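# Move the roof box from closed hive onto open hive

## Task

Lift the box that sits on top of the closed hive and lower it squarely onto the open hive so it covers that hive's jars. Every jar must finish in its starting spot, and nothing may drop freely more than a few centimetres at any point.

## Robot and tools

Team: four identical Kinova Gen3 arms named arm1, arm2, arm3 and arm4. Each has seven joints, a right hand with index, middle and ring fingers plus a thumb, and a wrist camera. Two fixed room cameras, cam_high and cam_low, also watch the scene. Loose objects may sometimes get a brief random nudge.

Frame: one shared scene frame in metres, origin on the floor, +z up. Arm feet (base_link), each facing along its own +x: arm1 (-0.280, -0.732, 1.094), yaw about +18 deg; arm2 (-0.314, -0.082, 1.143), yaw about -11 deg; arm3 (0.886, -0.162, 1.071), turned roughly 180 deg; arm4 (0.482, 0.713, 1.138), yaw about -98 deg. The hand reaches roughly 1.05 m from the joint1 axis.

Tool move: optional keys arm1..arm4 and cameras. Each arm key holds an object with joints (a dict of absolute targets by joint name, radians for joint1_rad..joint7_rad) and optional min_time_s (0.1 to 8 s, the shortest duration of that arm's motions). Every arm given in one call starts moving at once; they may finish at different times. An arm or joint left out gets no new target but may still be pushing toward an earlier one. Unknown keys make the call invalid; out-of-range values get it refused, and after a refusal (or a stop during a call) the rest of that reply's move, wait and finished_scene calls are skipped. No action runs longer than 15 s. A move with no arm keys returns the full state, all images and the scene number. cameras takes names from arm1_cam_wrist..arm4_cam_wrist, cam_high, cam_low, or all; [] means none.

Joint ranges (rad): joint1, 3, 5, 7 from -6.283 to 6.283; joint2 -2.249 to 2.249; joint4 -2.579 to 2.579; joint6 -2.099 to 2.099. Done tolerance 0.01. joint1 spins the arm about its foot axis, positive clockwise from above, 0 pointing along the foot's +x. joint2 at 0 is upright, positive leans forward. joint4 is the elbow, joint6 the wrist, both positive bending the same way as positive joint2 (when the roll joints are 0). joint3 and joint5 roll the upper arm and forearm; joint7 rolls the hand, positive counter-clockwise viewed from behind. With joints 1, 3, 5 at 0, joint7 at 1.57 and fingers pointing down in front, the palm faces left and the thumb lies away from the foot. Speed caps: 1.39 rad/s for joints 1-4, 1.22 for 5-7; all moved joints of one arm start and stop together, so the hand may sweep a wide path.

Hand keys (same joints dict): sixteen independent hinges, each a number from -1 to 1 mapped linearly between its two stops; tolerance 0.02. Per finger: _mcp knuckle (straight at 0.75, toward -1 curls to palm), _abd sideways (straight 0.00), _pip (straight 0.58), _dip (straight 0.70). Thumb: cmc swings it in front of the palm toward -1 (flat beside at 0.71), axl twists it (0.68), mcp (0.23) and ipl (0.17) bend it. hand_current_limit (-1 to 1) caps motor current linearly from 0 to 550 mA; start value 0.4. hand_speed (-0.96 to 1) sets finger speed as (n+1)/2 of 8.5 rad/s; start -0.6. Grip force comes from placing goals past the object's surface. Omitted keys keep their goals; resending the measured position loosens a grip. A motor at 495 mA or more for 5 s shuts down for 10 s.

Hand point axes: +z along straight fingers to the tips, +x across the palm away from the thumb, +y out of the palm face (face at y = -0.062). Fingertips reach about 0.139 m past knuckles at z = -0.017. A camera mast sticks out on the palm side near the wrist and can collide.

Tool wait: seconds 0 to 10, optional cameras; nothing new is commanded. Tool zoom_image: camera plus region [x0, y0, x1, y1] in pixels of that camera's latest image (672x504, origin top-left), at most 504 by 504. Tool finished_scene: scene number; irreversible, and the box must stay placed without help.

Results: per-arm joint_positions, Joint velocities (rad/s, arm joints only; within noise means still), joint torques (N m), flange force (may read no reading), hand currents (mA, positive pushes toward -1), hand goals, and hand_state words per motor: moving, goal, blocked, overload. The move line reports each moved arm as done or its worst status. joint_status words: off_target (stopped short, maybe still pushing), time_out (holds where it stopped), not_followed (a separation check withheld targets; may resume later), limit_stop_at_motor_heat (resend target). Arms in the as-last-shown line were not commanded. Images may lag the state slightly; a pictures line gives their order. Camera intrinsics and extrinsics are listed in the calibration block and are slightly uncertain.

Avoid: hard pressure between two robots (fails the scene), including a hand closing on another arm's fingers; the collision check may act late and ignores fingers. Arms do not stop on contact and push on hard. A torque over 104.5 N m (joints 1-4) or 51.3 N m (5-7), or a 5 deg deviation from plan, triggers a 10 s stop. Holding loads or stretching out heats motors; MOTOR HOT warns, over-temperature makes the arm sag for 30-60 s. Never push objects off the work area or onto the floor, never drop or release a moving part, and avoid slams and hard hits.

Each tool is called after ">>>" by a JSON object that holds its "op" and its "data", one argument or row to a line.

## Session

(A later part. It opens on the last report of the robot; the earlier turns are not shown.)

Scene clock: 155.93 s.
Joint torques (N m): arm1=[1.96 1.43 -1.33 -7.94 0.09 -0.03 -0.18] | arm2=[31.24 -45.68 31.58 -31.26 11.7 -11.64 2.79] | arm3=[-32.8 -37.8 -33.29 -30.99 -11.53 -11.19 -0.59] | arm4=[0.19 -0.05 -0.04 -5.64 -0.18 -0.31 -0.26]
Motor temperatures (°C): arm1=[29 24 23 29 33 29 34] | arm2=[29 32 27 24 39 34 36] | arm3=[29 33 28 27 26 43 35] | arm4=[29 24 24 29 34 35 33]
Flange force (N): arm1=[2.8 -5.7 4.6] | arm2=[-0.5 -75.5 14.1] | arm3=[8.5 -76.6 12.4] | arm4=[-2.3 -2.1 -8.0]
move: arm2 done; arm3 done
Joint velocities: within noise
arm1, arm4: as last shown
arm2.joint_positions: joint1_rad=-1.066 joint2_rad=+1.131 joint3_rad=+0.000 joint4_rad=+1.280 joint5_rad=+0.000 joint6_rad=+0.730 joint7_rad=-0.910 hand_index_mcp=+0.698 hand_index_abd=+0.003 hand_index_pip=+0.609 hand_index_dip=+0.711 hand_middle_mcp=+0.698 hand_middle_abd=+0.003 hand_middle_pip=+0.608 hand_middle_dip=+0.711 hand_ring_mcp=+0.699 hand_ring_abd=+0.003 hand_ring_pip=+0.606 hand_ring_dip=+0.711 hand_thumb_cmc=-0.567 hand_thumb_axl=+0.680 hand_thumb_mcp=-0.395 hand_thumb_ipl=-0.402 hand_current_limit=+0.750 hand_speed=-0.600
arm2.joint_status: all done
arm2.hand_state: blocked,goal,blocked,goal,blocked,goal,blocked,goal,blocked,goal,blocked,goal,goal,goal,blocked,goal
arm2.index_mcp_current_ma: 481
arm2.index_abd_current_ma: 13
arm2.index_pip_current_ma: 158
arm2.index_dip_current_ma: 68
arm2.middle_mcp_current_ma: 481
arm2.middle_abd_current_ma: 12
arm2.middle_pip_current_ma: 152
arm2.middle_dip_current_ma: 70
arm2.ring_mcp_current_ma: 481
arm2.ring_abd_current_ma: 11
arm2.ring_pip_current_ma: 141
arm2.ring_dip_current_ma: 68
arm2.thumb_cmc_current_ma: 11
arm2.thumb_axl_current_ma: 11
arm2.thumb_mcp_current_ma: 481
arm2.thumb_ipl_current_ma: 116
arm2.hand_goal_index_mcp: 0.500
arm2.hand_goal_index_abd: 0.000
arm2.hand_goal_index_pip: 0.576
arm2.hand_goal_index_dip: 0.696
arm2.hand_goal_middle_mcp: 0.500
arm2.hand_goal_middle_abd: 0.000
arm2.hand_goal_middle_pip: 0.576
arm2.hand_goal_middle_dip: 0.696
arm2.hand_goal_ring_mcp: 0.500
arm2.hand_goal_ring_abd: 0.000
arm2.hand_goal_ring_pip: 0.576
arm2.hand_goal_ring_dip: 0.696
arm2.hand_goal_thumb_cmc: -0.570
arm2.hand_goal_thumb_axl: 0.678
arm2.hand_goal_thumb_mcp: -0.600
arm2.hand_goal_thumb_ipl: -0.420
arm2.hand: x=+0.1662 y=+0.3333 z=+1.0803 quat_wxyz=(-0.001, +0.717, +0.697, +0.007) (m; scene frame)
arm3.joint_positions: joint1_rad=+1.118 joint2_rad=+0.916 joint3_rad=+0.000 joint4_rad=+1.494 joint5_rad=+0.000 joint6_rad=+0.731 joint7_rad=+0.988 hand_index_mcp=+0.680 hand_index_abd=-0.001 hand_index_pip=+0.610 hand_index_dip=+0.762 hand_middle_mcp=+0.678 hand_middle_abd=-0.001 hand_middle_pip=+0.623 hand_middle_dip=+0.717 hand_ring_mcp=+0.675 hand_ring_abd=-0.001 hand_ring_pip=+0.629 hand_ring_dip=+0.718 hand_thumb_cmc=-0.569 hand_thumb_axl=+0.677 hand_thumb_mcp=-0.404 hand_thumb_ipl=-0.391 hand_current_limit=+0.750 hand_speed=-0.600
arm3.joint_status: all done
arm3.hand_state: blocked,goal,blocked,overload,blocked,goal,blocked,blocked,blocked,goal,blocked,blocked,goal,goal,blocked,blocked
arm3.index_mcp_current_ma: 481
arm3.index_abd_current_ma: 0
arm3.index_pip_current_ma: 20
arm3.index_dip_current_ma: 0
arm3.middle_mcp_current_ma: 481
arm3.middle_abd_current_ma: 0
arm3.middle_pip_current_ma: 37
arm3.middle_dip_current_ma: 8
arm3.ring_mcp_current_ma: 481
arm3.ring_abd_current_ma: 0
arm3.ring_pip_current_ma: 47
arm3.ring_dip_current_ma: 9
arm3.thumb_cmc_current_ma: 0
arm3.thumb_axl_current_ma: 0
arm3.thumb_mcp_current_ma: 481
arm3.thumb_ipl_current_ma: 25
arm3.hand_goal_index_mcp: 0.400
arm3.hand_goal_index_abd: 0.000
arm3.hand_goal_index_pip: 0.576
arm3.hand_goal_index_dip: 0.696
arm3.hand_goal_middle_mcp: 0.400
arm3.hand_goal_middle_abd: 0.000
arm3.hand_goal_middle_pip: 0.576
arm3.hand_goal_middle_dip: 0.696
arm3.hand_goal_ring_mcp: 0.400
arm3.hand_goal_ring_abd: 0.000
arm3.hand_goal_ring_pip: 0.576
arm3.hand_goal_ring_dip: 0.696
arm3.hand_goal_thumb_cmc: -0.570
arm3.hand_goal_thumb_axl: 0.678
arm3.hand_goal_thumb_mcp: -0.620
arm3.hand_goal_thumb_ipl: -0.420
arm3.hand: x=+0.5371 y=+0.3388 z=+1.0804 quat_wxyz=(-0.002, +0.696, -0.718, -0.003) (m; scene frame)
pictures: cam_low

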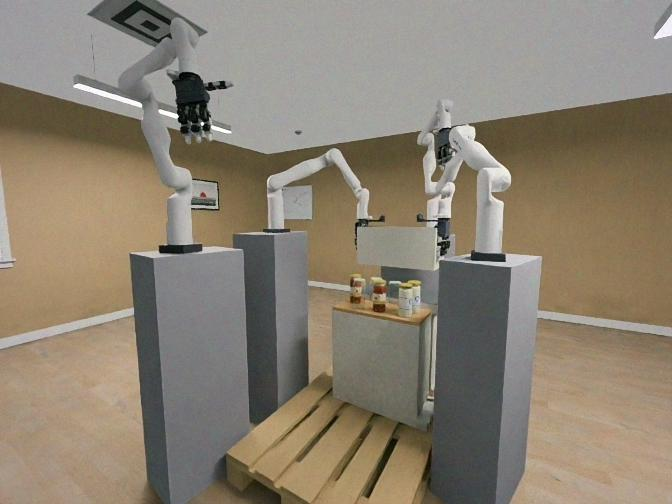

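>>> {"op": "move", "data": {
  "arm2": {"joints": {"joint1_rad": -1.0046, "joint2_rad": 1.0737, "joint4_rad": 1.4436, "joint6_rad": 0.6243, "joint7_rad": -0.8484}, "min_time_s": 1.3},
  "arm3": {"joints": {"joint1_rad": 1.0659, "joint2_rad": 0.8472, "joint4_rad": 1.6747, "joint6_rad": 0.6197, "joint7_rad": 0.9359}, "min_time_s": 1.3}
}}

>>> {"op": "move", "data": {
  "arm2": {"joints": {"joint1_rad": -0.9345, "joint2_rad": 1.0284, "joint4_rad": 1.5829, "joint6_rad": 0.5303, "joint7_rad": -0.7783}, "min_time_s": 1.3},
  "arm3": {"joints": {"joint1_rad": 1.0038, "joint2_rad": 0.7891, "joint4_rad": 1.8372, "joint6_rad": 0.5153, "joint7_rad": 0.8738}, "min_time_s": 1.3}
}}

>>> {"op": "move", "data": {
  "arm2": {"joints": {"joint1_rad": -0.8546, "joint2_rad": 0.9923, "joint4_rad": 1.7019, "joint6_rad": 0.4474, "joint7_rad": -0.6984}, "min_time_s": 1.3},
  "arm3": {"joints": {"joint1_rad": 0.929, "joint2_rad": 0.7401, "joint4_rad": 1.9849, "joint6_rad": 0.4166, "joint7_rad": 0.799}, "min_time_s": 1.3}
}}

>>> {"op": "move", "data": {
  "arm2": {"joints": {"joint1_rad": -0.7643, "joint2_rad": 0.9647, "joint4_rad": 1.8016, "joint6_rad": 0.3753, "joint7_rad": -0.6081}, "min_time_s": 1.3},
  "arm3": {"joints": {"joint1_rad": 0.8377, "joint2_rad": 0.7005, "joint4_rad": 2.1189, "joint6_rad": 0.3222, "joint7_rad": 0.7077}, "min_time_s": 1.3},
  "cameras": ["cam_high", "cam_low"]
}}

Scene clock: 190.33 s.
Joint torques (N m): arm1=[1.97 1.42 -1.33 -7.97 0.08 -0.04 -0.17] | arm2=[26.6 -44.7 29.23 -32.45 9.59 -12.38 2.34] | arm3=[-28.78 -36.01 -30.88 -31.58 -9.21 -11.66 0.02] | arm4=[0.18 -0.04 -0.02 -5.7 -0.19 -0.26 -0.24]
Motor temperatures (°C): arm1=[29 24 23 29 33 29 34] | arm2=[31 37 28 25 41 35 36] | arm3=[30 37 31 29 28 43 35] | arm4=[29 24 24 29 34 35 33]
Flange force (N): arm1=[2.9 -5.7 4.7] | arm2=[-0.9 -72.9 14.0] | arm3=[7.3 -74.1 12.2] | arm4=[-2.2 -2.0 -7.6]
move: arm2 done; arm3 done
Joint velocities: within noise
arm1, arm4: as last shown
arm2.joint_positions: joint1_rad=-1.004 joint2_rad=+1.074 joint3_rad=+0.000 joint4_rad=+1.444 joint5_rad=+0.000 joint6_rad=+0.624 joint7_rad=-0.848 hand_index_mcp=+0.697 hand_index_abd=+0.003 hand_index_pip=+0.611 hand_index_dip=+0.711 hand_middle_mcp=+0.697 hand_middle_abd=+0.003 hand_middle_pip=+0.611 hand_middle_dip=+0.711 hand_ring_mcp=+0.697 hand_ring_abd=+0.003 hand_ring_pip=+0.608 hand_ring_dip=+0.711 hand_thumb_cmc=-0.567 hand_thumb_axl=+0.680 hand_thumb_mcp=-0.395 hand_thumb_ipl=-0.402 hand_current_limit=+0.750 hand_speed=-0.600
arm2.joint_status: all done
arm2.hand_state: blocked,goal,blocked,goal,blocked,goal,blocked,goal,blocked,goal,blocked,goal,goal,goal,blocked,goal
arm2.index_mcp_current_ma: 481
arm2.index_abd_current_ma: 13
arm2.index_pip_current_ma: 168
arm2.index_dip_current_ma: 69
arm2.middle_mcp_current_ma: 481
arm2.middle_abd_current_ma: 12
arm2.middle_pip_current_ma: 164
arm2.middle_dip_current_ma: 70
arm2.ring_mcp_current_ma: 481
arm2.ring_abd_current_ma: 11
arm2.ring_pip_current_ma: 153
arm2.ring_dip_current_ma: 69
arm2.thumb_cmc_current_ma: 13
arm2.thumb_axl_current_ma: 11
arm2.thumb_mcp_current_ma: 481
arm2.thumb_ipl_current_ma: 117
arm2.hand_goal_index_mcp: 0.500
arm2.hand_goal_index_abd: 0.000
arm2.hand_goal_index_pip: 0.576
arm2.hand_goal_index_dip: 0.696
arm2.hand_goal_middle_mcp: 0.500
arm2.hand_goal_middle_abd: 0.000
arm2.hand_goal_middle_pip: 0.576
arm2.hand_goal_middle_dip: 0.696
arm2.hand_goal_ring_mcp: 0.500
arm2.hand_goal_ring_abd: 0.000
arm2.hand_goal_ring_pip: 0.576
arm2.hand_goal_ring_dip: 0.696
arm2.hand_goal_thumb_cmc: -0.570
arm2.hand_goal_thumb_axl: 0.678
arm2.hand_goal_thumb_mcp: -0.600
arm2.hand_goal_thumb_ipl: -0.420
arm2.hand: x=+0.1674 y=+0.2813 z=+1.0805 quat_wxyz=(-0.001, +0.717, +0.697, +0.007) (m; scene frame)
arm3.joint_positions: joint1_rad=+1.066 joint2_rad=+0.847 joint3_rad=+0.000 joint4_rad=+1.675 joint5_rad=+0.000 joint6_rad=+0.620 joint7_rad=+0.936 hand_index_mcp=+0.678 hand_index_abd=-0.001 hand_index_pip=+0.611 hand_index_dip=+0.762 hand_middle_mcp=+0.677 hand_middle_abd=-0.001 hand_middle_pip=+0.624 hand_middle_dip=+0.718 hand_ring_mcp=+0.673 hand_ring_abd=-0.001 hand_ring_pip=+0.630 hand_ring_dip=+0.718 hand_thumb_cmc=-0.569 hand_thumb_axl=+0.677 hand_thumb_mcp=-0.404 hand_thumb_ipl=-0.391 hand_current_limit=+0.750 hand_speed=-0.600
arm3.joint_status: all done
arm3.hand_state: blocked,goal,blocked,overload,blocked,goal,blocked,blocked,blocked,goal,blocked,blocked,goal,goal,blocked,blocked
arm3.index_mcp_current_ma: 481
arm3.index_abd_current_ma: 0
arm3.index_pip_current_ma: 21
arm3.index_dip_current_ma: 0
arm3.middle_mcp_current_ma: 481
arm3.middle_abd_current_ma: 0
arm3.middle_pip_current_ma: 39
arm3.middle_dip_current_ma: 9
arm3.ring_mcp_current_ma: 481
arm3.ring_abd_current_ma: 0
arm3.ring_pip_current_ma: 49
arm3.ring_dip_current_ma: 9
arm3.thumb_cmc_current_ma: 0
arm3.thumb_axl_current_ma: 0
arm3.thumb_mcp_current_ma: 481
arm3.thumb_ipl_current_ma: 25
arm3.hand_goal_index_mcp: 0.400
arm3.hand_goal_index_abd: 0.000
arm3.hand_goal_index_pip: 0.576
arm3.hand_goal_index_dip: 0.696
arm3.hand_goal_middle_mcp: 0.400
arm3.hand_goal_middle_abd: 0.000
arm3.hand_goal_middle_pip: 0.576
arm3.hand_goal_middle_dip: 0.696
arm3.hand_goal_ring_mcp: 0.400
arm3.hand_goal_ring_abd: 0.000
arm3.hand_goal_ring_pip: 0.576
arm3.hand_goal_ring_dip: 0.696
arm3.hand_goal_thumb_cmc: -0.570
arm3.hand_goal_thumb_axl: 0.678
arm3.hand_goal_thumb_mcp: -0.620
arm3.hand_goal_thumb_ipl: -0.420
arm3.hand: x=+0.5388 y=+0.2869 z=+1.0804 quat_wxyz=(-0.002, +0.696, -0.718, -0.003) (m; scene frame)
pictures: none

Scene clock: 191.93 s.
Joint torques (N m): arm1=[1.97 1.41 -1.35 -7.95 0.07 -0.05 -0.16] | arm2=[21.89 -43.61 25.88 -33.22 7.54 -12.98 1.93] | arm3=[-24.61 -34.41 -27.76 -31.92 -7 -12.03 0.61] | arm4=[0.15 -0.02 0.03 -5.66 -0.22 -0.26 -0.28]
Motor temperatures (°C): arm1=[29 24 23 29 33 29 34] | arm2=[31 37 28 25 41 35 36] | arm3=[30 37 31 29 28 43 35] | arm4=[29 24 24 29 34 35 33]
Flange force (N): arm1=[2.8 -5.7 4.6] | arm2=[-1.2 -69.6 13.6] | arm3=[6.3 -70.9 12.5] | arm4=[-2.3 -2.0 -7.8]
move: arm2 done; arm3 done
Joint velocities: within noise
arm1, arm4: as last shown
arm2.joint_positions: joint1_rad=-0.934 joint2_rad=+1.028 joint3_rad=+0.000 joint4_rad=+1.583 joint5_rad=+0.000 joint6_rad=+0.530 joint7_rad=-0.778 hand_index_mcp=+0.696 hand_index_abd=+0.003 hand_index_pip=+0.613 hand_index_dip=+0.711 hand_middle_mcp=+0.696 hand_middle_abd=+0.003 hand_middle_pip=+0.612 hand_middle_dip=+0.711 hand_ring_mcp=+0.696 hand_ring_abd=+0.003 hand_ring_pip=+0.610 hand_ring_dip=+0.711 hand_thumb_cmc=-0.567 hand_thumb_axl=+0.680 hand_thumb_mcp=-0.395 hand_thumb_ipl=-0.402 hand_current_limit=+0.750 hand_speed=-0.600
arm2.joint_status: all done
arm2.hand_state: blocked,goal,blocked,goal,blocked,goal,blocked,goal,blocked,goal,blocked,goal,goal,goal,blocked,goal
arm2.index_mcp_current_ma: 481
arm2.index_abd_current_ma: 13
arm2.index_pip_current_ma: 175
arm2.index_dip_current_ma: 69
arm2.middle_mcp_current_ma: 481
arm2.middle_abd_current_ma: 13
arm2.middle_pip_current_ma: 171
arm2.middle_dip_current_ma: 71
arm2.ring_mcp_current_ma: 481
arm2.ring_abd_current_ma: 11
arm2.ring_pip_current_ma: 161
arm2.ring_dip_current_ma: 69
arm2.thumb_cmc_current_ma: 13
arm2.thumb_axl_current_ma: 11
arm2.thumb_mcp_current_ma: 481
arm2.thumb_ipl_current_ma: 117
arm2.hand_goal_index_mcp: 0.500
arm2.hand_goal_index_abd: 0.000
arm2.hand_goal_index_pip: 0.576
arm2.hand_goal_index_dip: 0.696
arm2.hand_goal_middle_mcp: 0.500
arm2.hand_goal_middle_abd: 0.000
arm2.hand_goal_middle_pip: 0.576
arm2.hand_goal_middle_dip: 0.696
arm2.hand_goal_ring_mcp: 0.500
arm2.hand_goal_ring_abd: 0.000
arm2.hand_goal_ring_pip: 0.576
arm2.hand_goal_ring_dip: 0.696
arm2.hand_goal_thumb_cmc: -0.570
arm2.hand_goal_thumb_axl: 0.678
arm2.hand_goal_thumb_mcp: -0.600
arm2.hand_goal_thumb_ipl: -0.420
arm2.hand: x=+0.1685 y=+0.2292 z=+1.0803 quat_wxyz=(-0.001, +0.717, +0.697, +0.007) (m; scene frame)
arm3.joint_positions: joint1_rad=+1.004 joint2_rad=+0.789 joint3_rad=+0.000 joint4_rad=+1.837 joint5_rad=+0.000 joint6_rad=+0.515 joint7_rad=+0.874 hand_index_mcp=+0.678 hand_index_abd=-0.001 hand_index_pip=+0.612 hand_index_dip=+0.761 hand_middle_mcp=+0.676 hand_middle_abd=-0.001 hand_middle_pip=+0.625 hand_middle_dip=+0.718 hand_ring_mcp=+0.672 hand_ring_abd=-0.001 hand_ring_pip=+0.631 hand_ring_dip=+0.719 hand_thumb_cmc=-0.569 hand_thumb_axl=+0.677 hand_thumb_mcp=-0.404 hand_thumb_ipl=-0.391 hand_current_limit=+0.750 hand_speed=-0.600
arm3.joint_status: all done
arm3.hand_state: blocked,goal,blocked,overload,blocked,goal,blocked,blocked,blocked,goal,blocked,blocked,goal,goal,blocked,blocked
arm3.index_mcp_current_ma: 481
arm3.index_abd_current_ma: 0
arm3.index_pip_current_ma: 23
arm3.index_dip_current_ma: 0
arm3.middle_mcp_current_ma: 481
arm3.middle_abd_current_ma: 0
arm3.middle_pip_current_ma: 41
arm3.middle_dip_current_ma: 9
arm3.ring_mcp_current_ma: 481
arm3.ring_abd_current_ma: 0
arm3.ring_pip_current_ma: 50
arm3.ring_dip_current_ma: 9
arm3.thumb_cmc_current_ma: 0
arm3.thumb_axl_current_ma: 0
arm3.thumb_mcp_current_ma: 481
arm3.thumb_ipl_current_ma: 25
arm3.hand_goal_index_mcp: 0.400
arm3.hand_goal_index_abd: 0.000
arm3.hand_goal_index_pip: 0.576
arm3.hand_goal_index_dip: 0.696
arm3.hand_goal_middle_mcp: 0.400
arm3.hand_goal_middle_abd: 0.000
arm3.hand_goal_middle_pip: 0.576
arm3.hand_goal_middle_dip: 0.696
arm3.hand_goal_ring_mcp: 0.400
arm3.hand_goal_ring_abd: 0.000
arm3.hand_goal_ring_pip: 0.576
arm3.hand_goal_ring_dip: 0.696
arm3.hand_goal_thumb_cmc: -0.570
arm3.hand_goal_thumb_axl: 0.678
arm3.hand_goal_thumb_mcp: -0.620
arm3.hand_goal_thumb_ipl: -0.420
arm3.hand: x=+0.5404 y=+0.2348 z=+1.0802 quat_wxyz=(-0.002, +0.696, -0.718, -0.003) (m; scene frame)
pictures: none

Scene clock: 193.53 s.
Joint torques (N m): arm1=[1.99 1.4 -1.33 -7.97 0.09 -0.02 -0.16] | arm2=[16.8 -42.02 21.36 -32.73 5.56 -13.01 1.56] | arm3=[-19.82 -32.43 -23.12 -31.4 -4.74 -12.12 0.95] | arm4=[0.16 -0.06 -0.04 -5.66 -0.26 -0.27 -0.29]
Motor temperatures (°C): arm1=[29 24 23 29 33 29 34] | arm2=[31 37 28 25 41 35 36] | arm3=[30 37 31 29 28 43 35] | arm4=[29 24 24 29 34 35 33]
Flange force (N): arm1=[2.8 -5.6 4.8] | arm2=[-1.4 -63.8 13.3] | arm3=[5.5 -65.7 12.2] | arm4=[-2.2 -2.3 -7.9]
move: arm2 done; arm3 done
Joint velocities: within noise
arm1, arm4: as last shown
arm2.joint_positions: joint1_rad=-0.855 joint2_rad=+0.992 joint3_rad=+0.000 joint4_rad=+1.702 joint5_rad=+0.000 joint6_rad=+0.447 joint7_rad=-0.698 hand_index_mcp=+0.695 hand_index_abd=+0.004 hand_index_pip=+0.614 hand_index_dip=+0.711 hand_middle_mcp=+0.695 hand_middle_abd=+0.004 hand_middle_pip=+0.614 hand_middle_dip=+0.711 hand_ring_mcp=+0.696 hand_ring_abd=+0.003 hand_ring_pip=+0.611 hand_ring_dip=+0.711 hand_thumb_cmc=-0.567 hand_thumb_axl=+0.680 hand_thumb_mcp=-0.395 hand_thumb_ipl=-0.402 hand_current_limit=+0.750 hand_speed=-0.600
arm2.joint_status: all done
arm2.hand_state: blocked,goal,blocked,goal,blocked,goal,blocked,goal,blocked,goal,blocked,goal,goal,goal,blocked,goal
arm2.index_mcp_current_ma: 481
arm2.index_abd_current_ma: 15
arm2.index_pip_current_ma: 182
arm2.index_dip_current_ma: 69
arm2.middle_mcp_current_ma: 481
arm2.middle_abd_current_ma: 14
arm2.middle_pip_current_ma: 178
arm2.middle_dip_current_ma: 71
arm2.ring_mcp_current_ma: 481
arm2.ring_abd_current_ma: 13
arm2.ring_pip_current_ma: 168
arm2.ring_dip_current_ma: 71
arm2.thumb_cmc_current_ma: 13
arm2.thumb_axl_current_ma: 11
arm2.thumb_mcp_current_ma: 481
arm2.thumb_ipl_current_ma: 117
arm2.hand_goal_index_mcp: 0.500
arm2.hand_goal_index_abd: 0.000
arm2.hand_goal_index_pip: 0.576
arm2.hand_goal_index_dip: 0.696
arm2.hand_goal_middle_mcp: 0.500
arm2.hand_goal_middle_abd: 0.000
arm2.hand_goal_middle_pip: 0.576
arm2.hand_goal_middle_dip: 0.696
arm2.hand_goal_ring_mcp: 0.500
arm2.hand_goal_ring_abd: 0.000
arm2.hand_goal_ring_pip: 0.576
arm2.hand_goal_ring_dip: 0.696
arm2.hand_goal_thumb_cmc: -0.570
arm2.hand_goal_thumb_axl: 0.678
arm2.hand_goal_thumb_mcp: -0.600
arm2.hand_goal_thumb_ipl: -0.420
arm2.hand: x=+0.1696 y=+0.1772 z=+1.0804 quat_wxyz=(-0.001, +0.717, +0.697, +0.007) (m; scene frame)
arm3.joint_positions: joint1_rad=+0.929 joint2_rad=+0.740 joint3_rad=+0.000 joint4_rad=+1.985 joint5_rad=+0.000 joint6_rad=+0.417 joint7_rad=+0.799 hand_index_mcp=+0.677 hand_index_abd=-0.001 hand_index_pip=+0.613 hand_index_dip=+0.761 hand_middle_mcp=+0.675 hand_middle_abd=-0.001 hand_middle_pip=+0.626 hand_middle_dip=+0.718 hand_ring_mcp=+0.671 hand_ring_abd=-0.001 hand_ring_pip=+0.632 hand_ring_dip=+0.719 hand_thumb_cmc=-0.569 hand_thumb_axl=+0.677 hand_thumb_mcp=-0.404 hand_thumb_ipl=-0.391 hand_current_limit=+0.750 hand_speed=-0.600
arm3.joint_status: all done
arm3.hand_state: blocked,goal,blocked,overload,blocked,goal,blocked,blocked,blocked,goal,blocked,blocked,goal,goal,blocked,blocked
arm3.index_mcp_current_ma: 481
arm3.index_abd_current_ma: 0
arm3.index_pip_current_ma: 24
arm3.index_dip_current_ma: 0
arm3.middle_mcp_current_ma: 481
arm3.middle_abd_current_ma: 0
arm3.middle_pip_current_ma: 42
arm3.middle_dip_current_ma: 9
arm3.ring_mcp_current_ma: 481
arm3.ring_abd_current_ma: 0
arm3.ring_pip_current_ma: 52
arm3.ring_dip_current_ma: 10
arm3.thumb_cmc_current_ma: 0
arm3.thumb_axl_current_ma: 0
arm3.thumb_mcp_current_ma: 481
arm3.thumb_ipl_current_ma: 25
arm3.hand_goal_index_mcp: 0.400
arm3.hand_goal_index_abd: 0.000
arm3.hand_goal_index_pip: 0.576
arm3.hand_goal_index_dip: 0.696
arm3.hand_goal_middle_mcp: 0.400
arm3.hand_goal_middle_abd: 0.000
arm3.hand_goal_middle_pip: 0.576
arm3.hand_goal_middle_dip: 0.696
arm3.hand_goal_ring_mcp: 0.400
arm3.hand_goal_ring_abd: 0.000
arm3.hand_goal_ring_pip: 0.576
arm3.hand_goal_ring_dip: 0.696
arm3.hand_goal_thumb_cmc: -0.570
arm3.hand_goal_thumb_axl: 0.678
arm3.hand_goal_thumb_mcp: -0.620
arm3.hand_goal_thumb_ipl: -0.420
arm3.hand: x=+0.5421 y=+0.1829 z=+1.0802 quat_wxyz=(-0.002, +0.696, -0.718, -0.003) (m; scene frame)
pictures: none

Scene clock: 195.13 s.
Joint torques (N m): arm1=[1.95 1.37 -1.33 -7.98 0.08 -0.03 -0.2] | arm2=[11.64 -39.92 16.19 -31.07 3.71 -12.5 1.15] | arm3=[-15.3 -30.41 -18.39 -29.61 -2.48 -11.82 1.47] | arm4=[0.15 -0.02 0.01 -5.61 -0.18 -0.28 -0.26]
Motor temperatures (°C): arm1=[29 24 23 29 33 29 34] | arm2=[31 37 28 25 41 35 36] | arm3=[30 37 31 29 28 43 35] | arm4=[29 24 24 29 34 35 33]
Flange force (N): arm1=[2.8 -5.8 4.7] | arm2=[-2.3 -56.1 12.9] | arm3=[3.9 -57.9 12.3] | arm4=[-2.3 -1.9 -8.0]
move: arm2 done; arm3 done
Joint velocities: within noise
arm1, arm4: as last shown
arm2.joint_positions: joint1_rad=-0.764 joint2_rad=+0.965 joint3_rad=+0.000 joint4_rad=+1.802 joint5_rad=+0.000 joint6_rad=+0.375 joint7_rad=-0.608 hand_index_mcp=+0.695 hand_index_abd=+0.004 hand_index_pip=+0.616 hand_index_dip=+0.711 hand_middle_mcp=+0.695 hand_middle_abd=+0.004 hand_middle_pip=+0.615 hand_middle_dip=+0.712 hand_ring_mcp=+0.695 hand_ring_abd=+0.004 hand_ring_pip=+0.613 hand_ring_dip=+0.712 hand_thumb_cmc=-0.567 hand_thumb_axl=+0.680 hand_thumb_mcp=-0.395 hand_thumb_ipl=-0.402 hand_current_limit=+0.750 hand_speed=-0.600
arm2.joint_status: all done
arm2.hand_state: blocked,goal,blocked,goal,blocked,goal,blocked,goal,blocked,goal,blocked,goal,goal,goal,blocked,goal
arm2.index_mcp_current_ma: 481
arm2.index_abd_current_ma: 17
arm2.index_pip_current_ma: 189
arm2.index_dip_current_ma: 70
arm2.middle_mcp_current_ma: 481
arm2.middle_abd_current_ma: 16
arm2.middle_pip_current_ma: 185
arm2.middle_dip_current_ma: 73
arm2.ring_mcp_current_ma: 481
arm2.ring_abd_current_ma: 15
arm2.ring_pip_current_ma: 175
arm2.ring_dip_current_ma: 73
arm2.thumb_cmc_current_ma: 13
arm2.thumb_axl_current_ma: 11
arm2.thumb_mcp_current_ma: 481
arm2.thumb_ipl_current_ma: 117
arm2.hand_goal_index_mcp: 0.500
arm2.hand_goal_index_abd: 0.000
arm2.hand_goal_index_pip: 0.576
arm2.hand_goal_index_dip: 0.696
arm2.hand_goal_middle_mcp: 0.500
arm2.hand_goal_middle_abd: 0.000
arm2.hand_goal_middle_pip: 0.576
arm2.hand_goal_middle_dip: 0.696
arm2.hand_goal_ring_mcp: 0.500
arm2.hand_goal_ring_abd: 0.000
arm2.hand_goal_ring_pip: 0.576
arm2.hand_goal_ring_dip: 0.696
arm2.hand_goal_thumb_cmc: -0.570
arm2.hand_goal_thumb_axl: 0.678
arm2.hand_goal_thumb_mcp: -0.600
arm2.hand_goal_thumb_ipl: -0.420
arm2.hand: x=+0.1707 y=+0.1253 z=+1.0804 quat_wxyz=(-0.001, +0.717, +0.697, +0.007) (m; scene frame)
arm3.joint_positions: joint1_rad=+0.838 joint2_rad=+0.700 joint3_rad=+0.000 joint4_rad=+2.119 joint5_rad=+0.000 joint6_rad=+0.322 joint7_rad=+0.708 hand_index_mcp=+0.676 hand_index_abd=-0.001 hand_index_pip=+0.615 hand_index_dip=+0.759 hand_middle_mcp=+0.674 hand_middle_abd=-0.001 hand_middle_pip=+0.627 hand_middle_dip=+0.719 hand_ring_mcp=+0.670 hand_ring_abd=-0.001 hand_ring_pip=+0.633 hand_ring_dip=+0.720 hand_thumb_cmc=-0.569 hand_thumb_axl=+0.677 hand_thumb_mcp=-0.404 hand_thumb_ipl=-0.391 hand_current_limit=+0.750 hand_speed=-0.600
arm3.joint_status: all done
arm3.hand_state: blocked,goal,blocked,overload,blocked,goal,blocked,blocked,blocked,goal,blocked,blocked,goal,goal,blocked,blocked
arm3.index_mcp_current_ma: 481
arm3.index_abd_current_ma: 0
arm3.index_pip_current_ma: 25
arm3.index_dip_current_ma: 0
arm3.middle_mcp_current_ma: 481
arm3.middle_abd_current_ma: 0
arm3.middle_pip_current_ma: 44
arm3.middle_dip_current_ma: 9
arm3.ring_mcp_current_ma: 481
arm3.ring_abd_current_ma: 0
arm3.ring_pip_current_ma: 54
arm3.ring_dip_current_ma: 10
arm3.thumb_cmc_current_ma: 0
arm3.thumb_axl_current_ma: 0
arm3.thumb_mcp_current_ma: 481
arm3.thumb_ipl_current_ma: 25
arm3.hand_goal_index_mcp: 0.400
arm3.hand_goal_index_abd: 0.000
arm3.hand_goal_index_pip: 0.576
arm3.hand_goal_index_dip: 0.696
arm3.hand_goal_middle_mcp: 0.400
arm3.hand_goal_middle_abd: 0.000
arm3.hand_goal_middle_pip: 0.576
arm3.hand_goal_middle_dip: 0.696
arm3.hand_goal_ring_mcp: 0.400
arm3.hand_goal_ring_abd: 0.000
arm3.hand_goal_ring_pip: 0.576
arm3.hand_goal_ring_dip: 0.696
arm3.hand_goal_thumb_cmc: -0.570
arm3.hand_goal_thumb_axl: 0.678
arm3.hand_goal_thumb_mcp: -0.620
arm3.hand_goal_thumb_ipl: -0.420
arm3.hand: x=+0.5438 y=+0.1309 z=+1.0802 quat_wxyz=(-0.002, +0.696, -0.718, -0.003) (m; scene frame)
pictures: cam_high, cam_low

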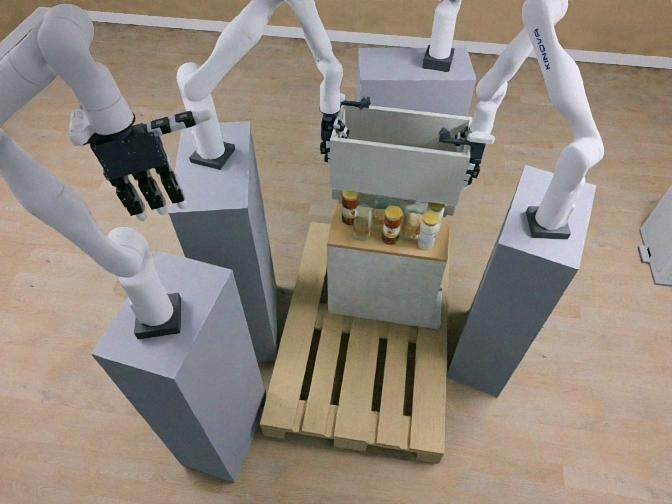

